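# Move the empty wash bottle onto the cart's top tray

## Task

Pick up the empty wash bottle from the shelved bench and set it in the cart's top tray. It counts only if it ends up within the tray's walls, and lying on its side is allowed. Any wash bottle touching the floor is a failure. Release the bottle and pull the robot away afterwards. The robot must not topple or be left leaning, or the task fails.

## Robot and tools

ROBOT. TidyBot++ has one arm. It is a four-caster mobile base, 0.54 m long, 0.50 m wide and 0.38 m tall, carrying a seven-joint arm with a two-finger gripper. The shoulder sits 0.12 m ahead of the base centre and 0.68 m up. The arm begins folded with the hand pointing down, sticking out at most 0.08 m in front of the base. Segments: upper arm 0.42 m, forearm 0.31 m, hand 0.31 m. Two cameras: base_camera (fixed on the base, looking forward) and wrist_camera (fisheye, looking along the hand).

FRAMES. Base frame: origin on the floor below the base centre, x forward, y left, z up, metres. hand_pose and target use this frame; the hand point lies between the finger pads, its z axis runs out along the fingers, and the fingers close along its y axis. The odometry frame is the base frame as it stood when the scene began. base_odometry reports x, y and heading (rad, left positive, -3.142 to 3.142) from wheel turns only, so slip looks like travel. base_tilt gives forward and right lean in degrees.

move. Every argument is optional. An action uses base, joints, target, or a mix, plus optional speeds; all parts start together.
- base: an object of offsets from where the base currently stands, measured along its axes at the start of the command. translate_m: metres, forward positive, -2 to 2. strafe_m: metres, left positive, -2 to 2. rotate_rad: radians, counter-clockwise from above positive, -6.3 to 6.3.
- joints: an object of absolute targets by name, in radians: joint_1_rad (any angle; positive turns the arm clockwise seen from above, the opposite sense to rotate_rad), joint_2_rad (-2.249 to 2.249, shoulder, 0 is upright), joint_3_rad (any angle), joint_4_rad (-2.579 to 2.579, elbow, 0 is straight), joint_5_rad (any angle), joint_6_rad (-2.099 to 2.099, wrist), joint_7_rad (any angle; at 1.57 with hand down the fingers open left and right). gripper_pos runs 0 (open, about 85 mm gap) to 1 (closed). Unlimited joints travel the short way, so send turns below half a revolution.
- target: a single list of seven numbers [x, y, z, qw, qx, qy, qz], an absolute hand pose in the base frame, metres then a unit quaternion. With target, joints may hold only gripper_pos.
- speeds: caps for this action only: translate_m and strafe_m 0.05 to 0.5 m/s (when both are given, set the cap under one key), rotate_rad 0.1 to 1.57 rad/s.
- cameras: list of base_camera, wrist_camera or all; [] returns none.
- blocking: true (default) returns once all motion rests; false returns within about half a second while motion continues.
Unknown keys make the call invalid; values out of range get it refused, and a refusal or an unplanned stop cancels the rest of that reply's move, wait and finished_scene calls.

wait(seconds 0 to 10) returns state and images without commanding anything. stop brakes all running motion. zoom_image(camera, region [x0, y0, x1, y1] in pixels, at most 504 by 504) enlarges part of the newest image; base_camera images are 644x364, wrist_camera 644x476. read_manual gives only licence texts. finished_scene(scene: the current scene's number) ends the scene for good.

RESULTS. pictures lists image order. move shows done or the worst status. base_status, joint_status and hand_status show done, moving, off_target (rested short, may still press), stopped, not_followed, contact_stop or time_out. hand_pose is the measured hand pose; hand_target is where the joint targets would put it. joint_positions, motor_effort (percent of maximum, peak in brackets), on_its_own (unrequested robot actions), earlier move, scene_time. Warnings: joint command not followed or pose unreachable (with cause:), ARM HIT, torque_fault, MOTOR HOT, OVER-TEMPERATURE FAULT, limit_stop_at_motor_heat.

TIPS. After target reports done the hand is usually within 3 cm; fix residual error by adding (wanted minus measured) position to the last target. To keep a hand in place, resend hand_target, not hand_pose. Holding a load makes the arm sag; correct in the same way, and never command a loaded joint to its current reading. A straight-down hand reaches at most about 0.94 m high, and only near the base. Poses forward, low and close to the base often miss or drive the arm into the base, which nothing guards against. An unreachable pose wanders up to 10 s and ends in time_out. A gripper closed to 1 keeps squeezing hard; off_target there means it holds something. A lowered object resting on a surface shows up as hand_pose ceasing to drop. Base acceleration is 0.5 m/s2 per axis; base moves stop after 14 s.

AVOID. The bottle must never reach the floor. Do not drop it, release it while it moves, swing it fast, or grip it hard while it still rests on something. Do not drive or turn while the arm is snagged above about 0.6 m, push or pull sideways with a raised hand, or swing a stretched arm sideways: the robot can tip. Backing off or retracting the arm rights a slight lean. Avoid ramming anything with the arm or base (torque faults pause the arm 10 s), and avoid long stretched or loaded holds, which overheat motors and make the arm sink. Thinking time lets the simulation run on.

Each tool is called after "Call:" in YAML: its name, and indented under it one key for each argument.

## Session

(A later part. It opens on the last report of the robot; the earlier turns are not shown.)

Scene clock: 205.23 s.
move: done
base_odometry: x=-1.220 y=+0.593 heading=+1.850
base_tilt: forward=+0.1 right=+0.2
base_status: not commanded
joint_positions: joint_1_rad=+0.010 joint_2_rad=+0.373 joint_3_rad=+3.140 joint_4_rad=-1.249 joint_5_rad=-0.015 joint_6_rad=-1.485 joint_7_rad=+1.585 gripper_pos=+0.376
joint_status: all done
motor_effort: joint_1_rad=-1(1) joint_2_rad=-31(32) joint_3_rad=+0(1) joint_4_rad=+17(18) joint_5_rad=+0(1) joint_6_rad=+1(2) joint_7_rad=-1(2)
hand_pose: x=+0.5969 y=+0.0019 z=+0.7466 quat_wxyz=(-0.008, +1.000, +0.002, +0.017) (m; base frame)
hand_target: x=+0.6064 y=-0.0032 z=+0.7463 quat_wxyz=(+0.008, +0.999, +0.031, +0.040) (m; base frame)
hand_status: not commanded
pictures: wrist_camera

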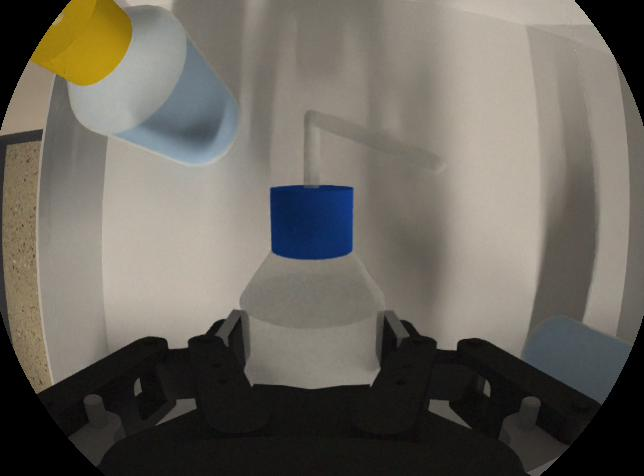

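Call:
move:
  joints: {"joint_2_rad": 0.357, "joint_4_rad": -1.30, "joint_6_rad": -1.403}
  cameras: ["wrist_camera"]

Call:
move:
  joints: {"joint_2_rad": 0.353, "joint_4_rad": -1.33, "joint_6_rad": -1.376}
  cameras: ["wrist_camera"]

Scene clock: 215.53 s.
move: done
base_odometry: x=-1.220 y=+0.593 heading=+1.850
base_tilt: forward=+0.2 right=+0.2
base_status: not commanded
joint_positions: joint_1_rad=+0.010 joint_2_rad=+0.368 joint_3_rad=+3.140 joint_4_rad=-1.279 joint_5_rad=-0.015 joint_6_rad=-1.455 joint_7_rad=+1.585 gripper_pos=+0.376
joint_status: all done
motor_effort: joint_1_rad=-1(1) joint_2_rad=-30(32) joint_3_rad=+0(1) joint_4_rad=+17(18) joint_5_rad=+0(1) joint_6_rad=+1(2) joint_7_rad=-1(1)
hand_pose: x=+0.5960 y=+0.0019 z=+0.7392 quat_wxyz=(-0.008, +1.000, +0.002, +0.019) (m; base frame)
hand_target: x=+0.6045 y=-0.0031 z=+0.7388 quat_wxyz=(+0.008, +0.999, +0.031, +0.041) (m; base frame)
hand_status: not commanded
pictures: wrist_camera

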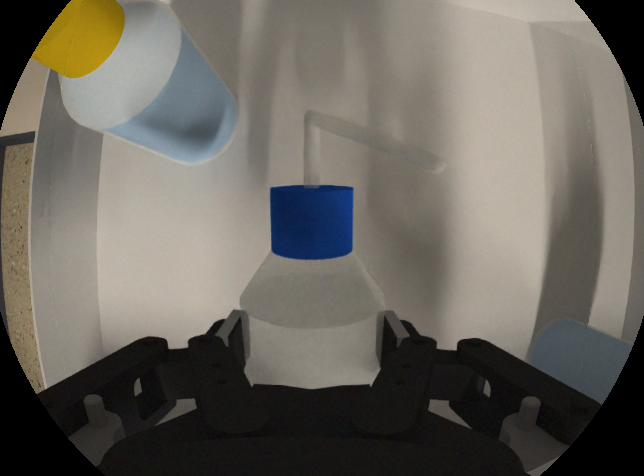

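Scene clock: 216.20 s.
move: done
base_odometry: x=-1.220 y=+0.593 heading=+1.850
base_tilt: forward=+0.2 right=+0.2
base_status: not commanded
joint_positions: joint_1_rad=+0.010 joint_2_rad=+0.365 joint_3_rad=+3.140 joint_4_rad=-1.309 joint_5_rad=-0.015 joint_6_rad=-1.428 joint_7_rad=+1.585 gripper_pos=+0.376
joint_status: all done
motor_effort: joint_1_rad=-1(1) joint_2_rad=-31(32) joint_3_rad=+1(1) joint_4_rad=+17(18) joint_5_rad=+0(1) joint_6_rad=+1(2) joint_7_rad=+0(2)
hand_pose: x=+0.5941 y=+0.0019 z=+0.7316 quat_wxyz=(-0.008, +1.000, +0.002, +0.020) (m; base frame)
hand_target: x=+0.6025 y=-0.0031 z=+0.7313 quat_wxyz=(+0.008, +0.999, +0.031, +0.041) (m; base frame)
hand_status: not commanded
pictures: wrist_camera

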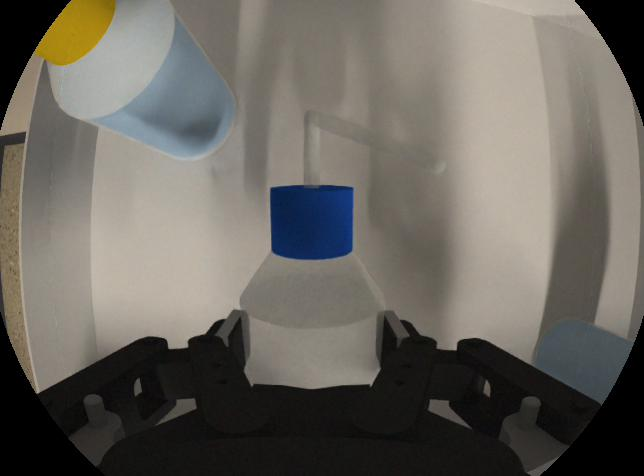

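Call:
move:
  joints: {"joint_2_rad": 0.349, "joint_4_rad": -1.36, "joint_6_rad": -1.349}
  cameras: ["wrist_camera"]

Call:
move:
  joints: {"joint_2_rad": 0.345, "joint_4_rad": -1.39, "joint_6_rad": -1.322}
  cameras: ["wrist_camera"]

Scene clock: 218.47 s.
move: done
base_odometry: x=-1.220 y=+0.593 heading=+1.850
base_tilt: forward=+0.1 right=+0.2
base_status: not commanded
joint_positions: joint_1_rad=+0.010 joint_2_rad=+0.360 joint_3_rad=+3.140 joint_4_rad=-1.340 joint_5_rad=-0.015 joint_6_rad=-1.401 joint_7_rad=+1.585 gripper_pos=+0.376
joint_status: all done
motor_effort: joint_1_rad=+0(1) joint_2_rad=-30(32) joint_3_rad=+0(1) joint_4_rad=+17(18) joint_5_rad=+1(1) joint_6_rad=+1(2) joint_7_rad=-1(2)
hand_pose: x=+0.5919 y=+0.0019 z=+0.7241 quat_wxyz=(-0.008, +1.000, +0.002, +0.021) (m; base frame)
hand_target: x=+0.6002 y=-0.0030 z=+0.7238 quat_wxyz=(+0.008, +0.999, +0.032, +0.042) (m; base frame)
hand_status: not commanded
pictures: wrist_camera

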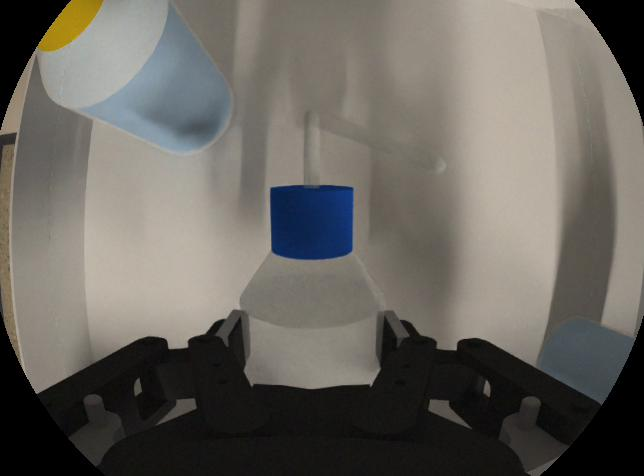

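Scene clock: 219.13 s.
move: done
base_odometry: x=-1.220 y=+0.593 heading=+1.850
base_tilt: forward=+0.2 right=+0.2
base_status: not commanded
joint_positions: joint_1_rad=+0.010 joint_2_rad=+0.357 joint_3_rad=+3.140 joint_4_rad=-1.370 joint_5_rad=-0.015 joint_6_rad=-1.374 joint_7_rad=+1.585 gripper_pos=+0.376
joint_status: all done
motor_effort: joint_1_rad=-1(1) joint_2_rad=-30(32) joint_3_rad=+0(1) joint_4_rad=+16(18) joint_5_rad=+1(1) joint_6_rad=+1(1) joint_7_rad=-1(2)
hand_pose: x=+0.5895 y=+0.0019 z=+0.7165 quat_wxyz=(-0.008, +1.000, +0.001, +0.021) (m; base frame)
hand_target: x=+0.5977 y=-0.0030 z=+0.7163 quat_wxyz=(+0.008, +0.999, +0.032, +0.042) (m; base frame)
hand_status: not commanded
pictures: wrist_camera

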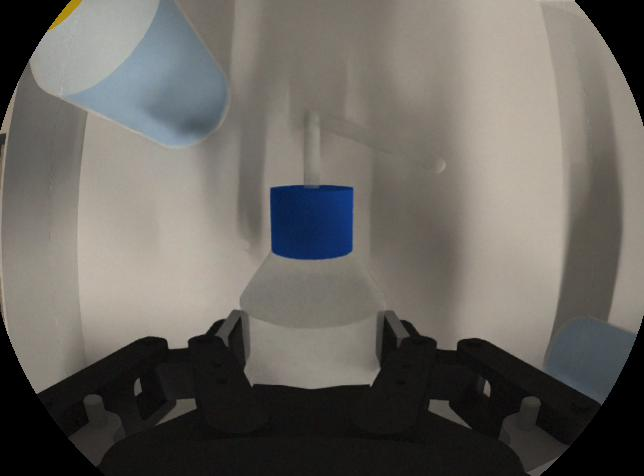

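Call:
move:
  joints: {"joint_2_rad": 0.341, "joint_4_rad": -1.42, "joint_6_rad": -1.295}
  cameras: []

Call:
move:
  joints: {"joint_2_rad": 0.337, "joint_4_rad": -1.45, "joint_6_rad": -1.268}
  cameras: ["wrist_camera"]

Scene clock: 223.93 s.
move: done
base_odometry: x=-1.220 y=+0.593 heading=+1.850
base_tilt: forward=+0.1 right=+0.2
base_status: not commanded
joint_positions: joint_1_rad=+0.010 joint_2_rad=+0.343 joint_3_rad=+3.140 joint_4_rad=-1.395 joint_5_rad=-0.015 joint_6_rad=-1.347 joint_7_rad=+1.585 gripper_pos=+0.376
joint_status: all done
motor_effort: joint_1_rad=+0(1) joint_2_rad=-28(31) joint_3_rad=+0(1) joint_4_rad=+16(17) joint_5_rad=+1(1) joint_6_rad=+1(2) joint_7_rad=-1(2)
hand_pose: x=+0.5881 y=+0.0019 z=+0.7147 quat_wxyz=(-0.007, +1.000, +0.001, +0.028) (m; base frame)
hand_target: x=+0.5950 y=-0.0029 z=+0.7088 quat_wxyz=(+0.008, +0.999, +0.032, +0.043) (m; base frame)
hand_status: not commanded
pictures: none
No camera images: "cameras" was empty.

Scene clock: 224.60 s.
move: done
base_odometry: x=-1.220 y=+0.593 heading=+1.850
base_tilt: forward=+0.2 right=+0.2
base_status: not commanded
joint_positions: joint_1_rad=+0.010 joint_2_rad=+0.329 joint_3_rad=+3.140 joint_4_rad=-1.416 joint_5_rad=-0.015 joint_6_rad=-1.323 joint_7_rad=+1.585 gripper_pos=+0.376
joint_status: all done
motor_effort: joint_1_rad=-1(1) joint_2_rad=-27(29) joint_3_rad=+0(1) joint_4_rad=+15(17) joint_5_rad=+1(1) joint_6_rad=+2(2) joint_7_rad=-1(2)
hand_pose: x=+0.5876 y=+0.0019 z=+0.7151 quat_wxyz=(-0.007, +0.999, +0.001, +0.037) (m; base frame)
hand_target: x=+0.5920 y=-0.0029 z=+0.7014 quat_wxyz=(+0.008, +0.999, +0.032, +0.043) (m; base frame)
hand_status: not commanded
pictures: wrist_camera

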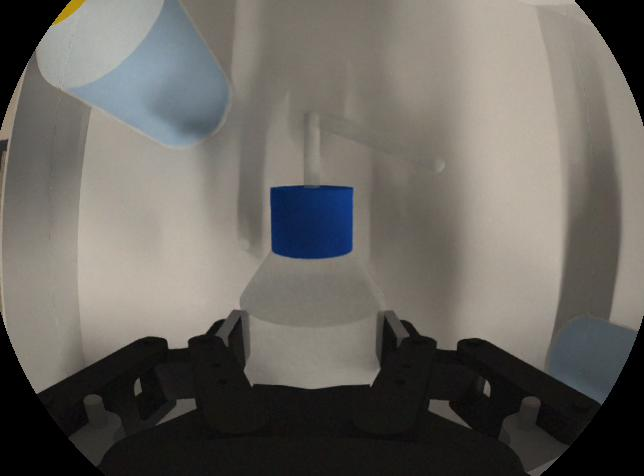

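Call:
move:
  joints: {"joint_2_rad": 0.343, "joint_4_rad": -1.40, "joint_6_rad": -1.313}
  cameras: []

Call:
move:
  joints: {"gripper_pos": 0.34}
  cameras: ["wrist_camera"]

Call:
move:
  joints: {"gripper_pos": 0.1}
  cameras: ["wrist_camera"]

Scene clock: 228.70 s.
move: done
base_odometry: x=-1.220 y=+0.593 heading=+1.850
base_tilt: forward=+0.1 right=+0.2
base_status: not commanded
joint_positions: joint_1_rad=+0.010 joint_2_rad=+0.333 joint_3_rad=+3.140 joint_4_rad=-1.406 joint_5_rad=-0.015 joint_6_rad=-1.323 joint_7_rad=+1.585 gripper_pos=+0.376
joint_status: all done
motor_effort: joint_1_rad=+0(1) joint_2_rad=-28(29) joint_3_rad=+0(1) joint_4_rad=+16(17) joint_5_rad=+1(1) joint_6_rad=+1(3) joint_7_rad=+0(1)
hand_pose: x=+0.5912 y=+0.0019 z=+0.7163 quat_wxyz=(-0.007, +0.999, +0.001, +0.040) (m; base frame)
hand_target: x=+0.5968 y=-0.0030 z=+0.7141 quat_wxyz=(+0.008, +0.999, +0.032, +0.043) (m; base frame)
hand_status: not commanded
pictures: none
No camera images: "cameras" was empty.

Scene clock: 229.37 s.
move: done
base_odometry: x=-1.220 y=+0.593 heading=+1.850
base_tilt: forward=+0.1 right=+0.2
base_status: not commanded
joint_positions: joint_1_rad=+0.010 joint_2_rad=+0.335 joint_3_rad=+3.140 joint_4_rad=-1.406 joint_5_rad=-0.015 joint_6_rad=-1.323 joint_7_rad=+1.585 gripper_pos=+0.339
joint_status: all done
motor_effort: joint_1_rad=+0(1) joint_2_rad=-30(30) joint_3_rad=+0(1) joint_4_rad=+16(17) joint_5_rad=+0(1) joint_6_rad=+1(2) joint_7_rad=+0(2)
hand_pose: x=+0.5913 y=+0.0019 z=+0.7158 quat_wxyz=(-0.007, +0.999, +0.001, +0.039) (m; base frame)
hand_target: x=+0.5968 y=-0.0030 z=+0.7141 quat_wxyz=(+0.008, +0.999, +0.032, +0.043) (m; base frame)
hand_status: not commanded
pictures: wrist_camera

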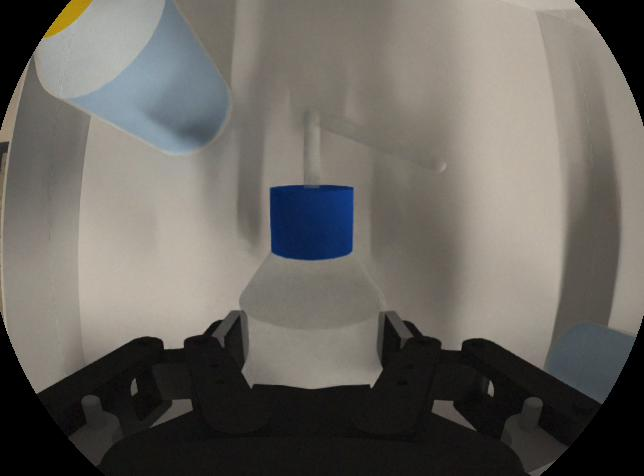

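Scene clock: 230.03 s.
move: done
base_odometry: x=-1.220 y=+0.593 heading=+1.850
base_tilt: forward=+0.1 right=+0.2
base_status: not commanded
joint_positions: joint_1_rad=+0.010 joint_2_rad=+0.335 joint_3_rad=+3.140 joint_4_rad=-1.406 joint_5_rad=-0.015 joint_6_rad=-1.323 joint_7_rad=+1.585 gripper_pos=+0.100
joint_status: all done
motor_effort: joint_1_rad=+0(1) joint_2_rad=-29(30) joint_3_rad=+0(1) joint_4_rad=+16(17) joint_5_rad=+0(1) joint_6_rad=+1(1) joint_7_rad=-1(2)
hand_pose: x=+0.5913 y=+0.0019 z=+0.7158 quat_wxyz=(-0.007, +0.999, +0.001, +0.039) (m; base frame)
hand_target: x=+0.5968 y=-0.0030 z=+0.7141 quat_wxyz=(+0.008, +0.999, +0.032, +0.043) (m; base frame)
hand_status: not commanded
pictures: wrist_camera

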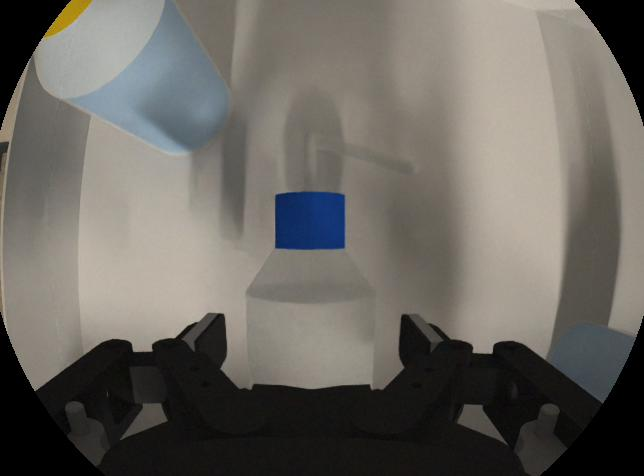

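Call:
move:
  joints: {"joint_2_rad": 0.365, "joint_4_rad": -1.21, "joint_6_rad": -1.52}
  cameras: []

Call:
move:
  joints: {"joint_2_rad": 0.42, "joint_4_rad": -0.75, "joint_6_rad": -1.98}
  cameras: ["wrist_camera"]

Call:
move:
  base: {"translate_m": -0.5}
  cameras: ["wrist_camera"]

Scene clock: 234.80 s.
move: done
base_odometry: x=-1.220 y=+0.593 heading=+1.850
base_tilt: forward=+0.1 right=+0.2
base_status: not commanded
joint_positions: joint_1_rad=+0.010 joint_2_rad=+0.351 joint_3_rad=+3.140 joint_4_rad=-1.227 joint_5_rad=-0.015 joint_6_rad=-1.465 joint_7_rad=+1.585 gripper_pos=+0.100
joint_status: all done
motor_effort: joint_1_rad=-1(1) joint_2_rad=-30(31) joint_3_rad=+0(1) joint_4_rad=+17(18) joint_5_rad=+1(1) joint_6_rad=+1(3) joint_7_rad=-1(2)
hand_pose: x=+0.6086 y=+0.0018 z=+0.7647 quat_wxyz=(-0.007, +0.999, +0.002, +0.049) (m; base frame)
hand_target: x=+0.5980 y=-0.0033 z=+0.7626 quat_wxyz=(+0.007, +0.999, +0.030, +0.023) (m; base frame)
hand_status: not commanded
pictures: none
No camera images: "cameras" was empty.

Scene clock: 236.77 s.
move: done
base_odometry: x=-1.220 y=+0.593 heading=+1.850
base_tilt: forward=+0.2 right=+0.2
base_status: not commanded
joint_positions: joint_1_rad=+0.010 joint_2_rad=+0.407 joint_3_rad=+3.140 joint_4_rad=-0.769 joint_5_rad=-0.015 joint_6_rad=-1.925 joint_7_rad=+1.585 gripper_pos=+0.100
joint_status: all done
motor_effort: joint_1_rad=-1(1) joint_2_rad=-30(32) joint_3_rad=+0(1) joint_4_rad=+16(18) joint_5_rad=+0(1) joint_6_rad=+1(2) joint_7_rad=-1(2)
hand_pose: x=+0.5884 y=+0.0016 z=+0.8783 quat_wxyz=(-0.007, +1.000, +0.005, +0.021) (m; base frame)
hand_target: x=+0.5773 y=-0.0033 z=+0.8774 quat_wxyz=(+0.006, +1.000, +0.027, -0.004) (m; base frame)
hand_status: not commanded
pictures: wrist_camera

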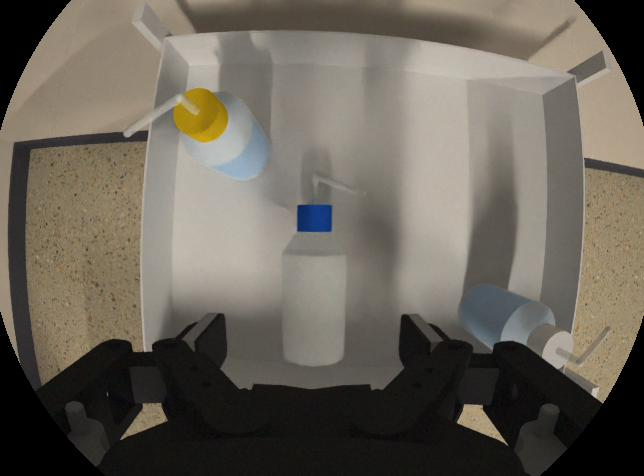

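Scene clock: 239.17 s.
move: done
base_odometry: x=-1.083 y=+0.112 heading=+1.850
base_tilt: forward=+0.1 right=+0.2
base_status: done
joint_positions: joint_1_rad=+0.009 joint_2_rad=+0.413 joint_3_rad=+3.140 joint_4_rad=-0.767 joint_5_rad=-0.015 joint_6_rad=-1.933 joint_7_rad=+1.585 gripper_pos=+0.100
joint_status: not commanded
motor_effort: joint_1_rad=-1(3) joint_2_rad=-31(34) joint_3_rad=+0(1) joint_4_rad=+15(16) joint_5_rad=+0(1) joint_6_rad=+1(2) joint_7_rad=-2(2)
hand_pose: x=+0.5873 y=+0.0020 z=+0.8759 quat_wxyz=(-0.007, +1.000, +0.006, +0.014) (m; base frame)
hand_target: x=+0.5773 y=-0.0033 z=+0.8774 quat_wxyz=(+0.006, +1.000, +0.027, -0.004) (m; base frame)
hand_status: not commanded
pictures: wrist_camera

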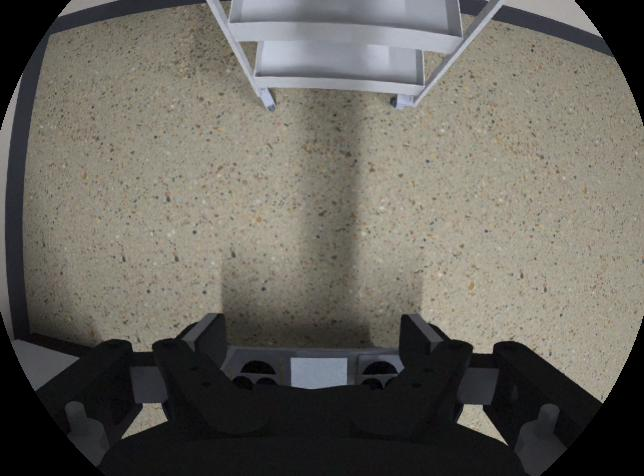

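Call:
finished_scene:
  scene: 1

The scene is finished: the task was done.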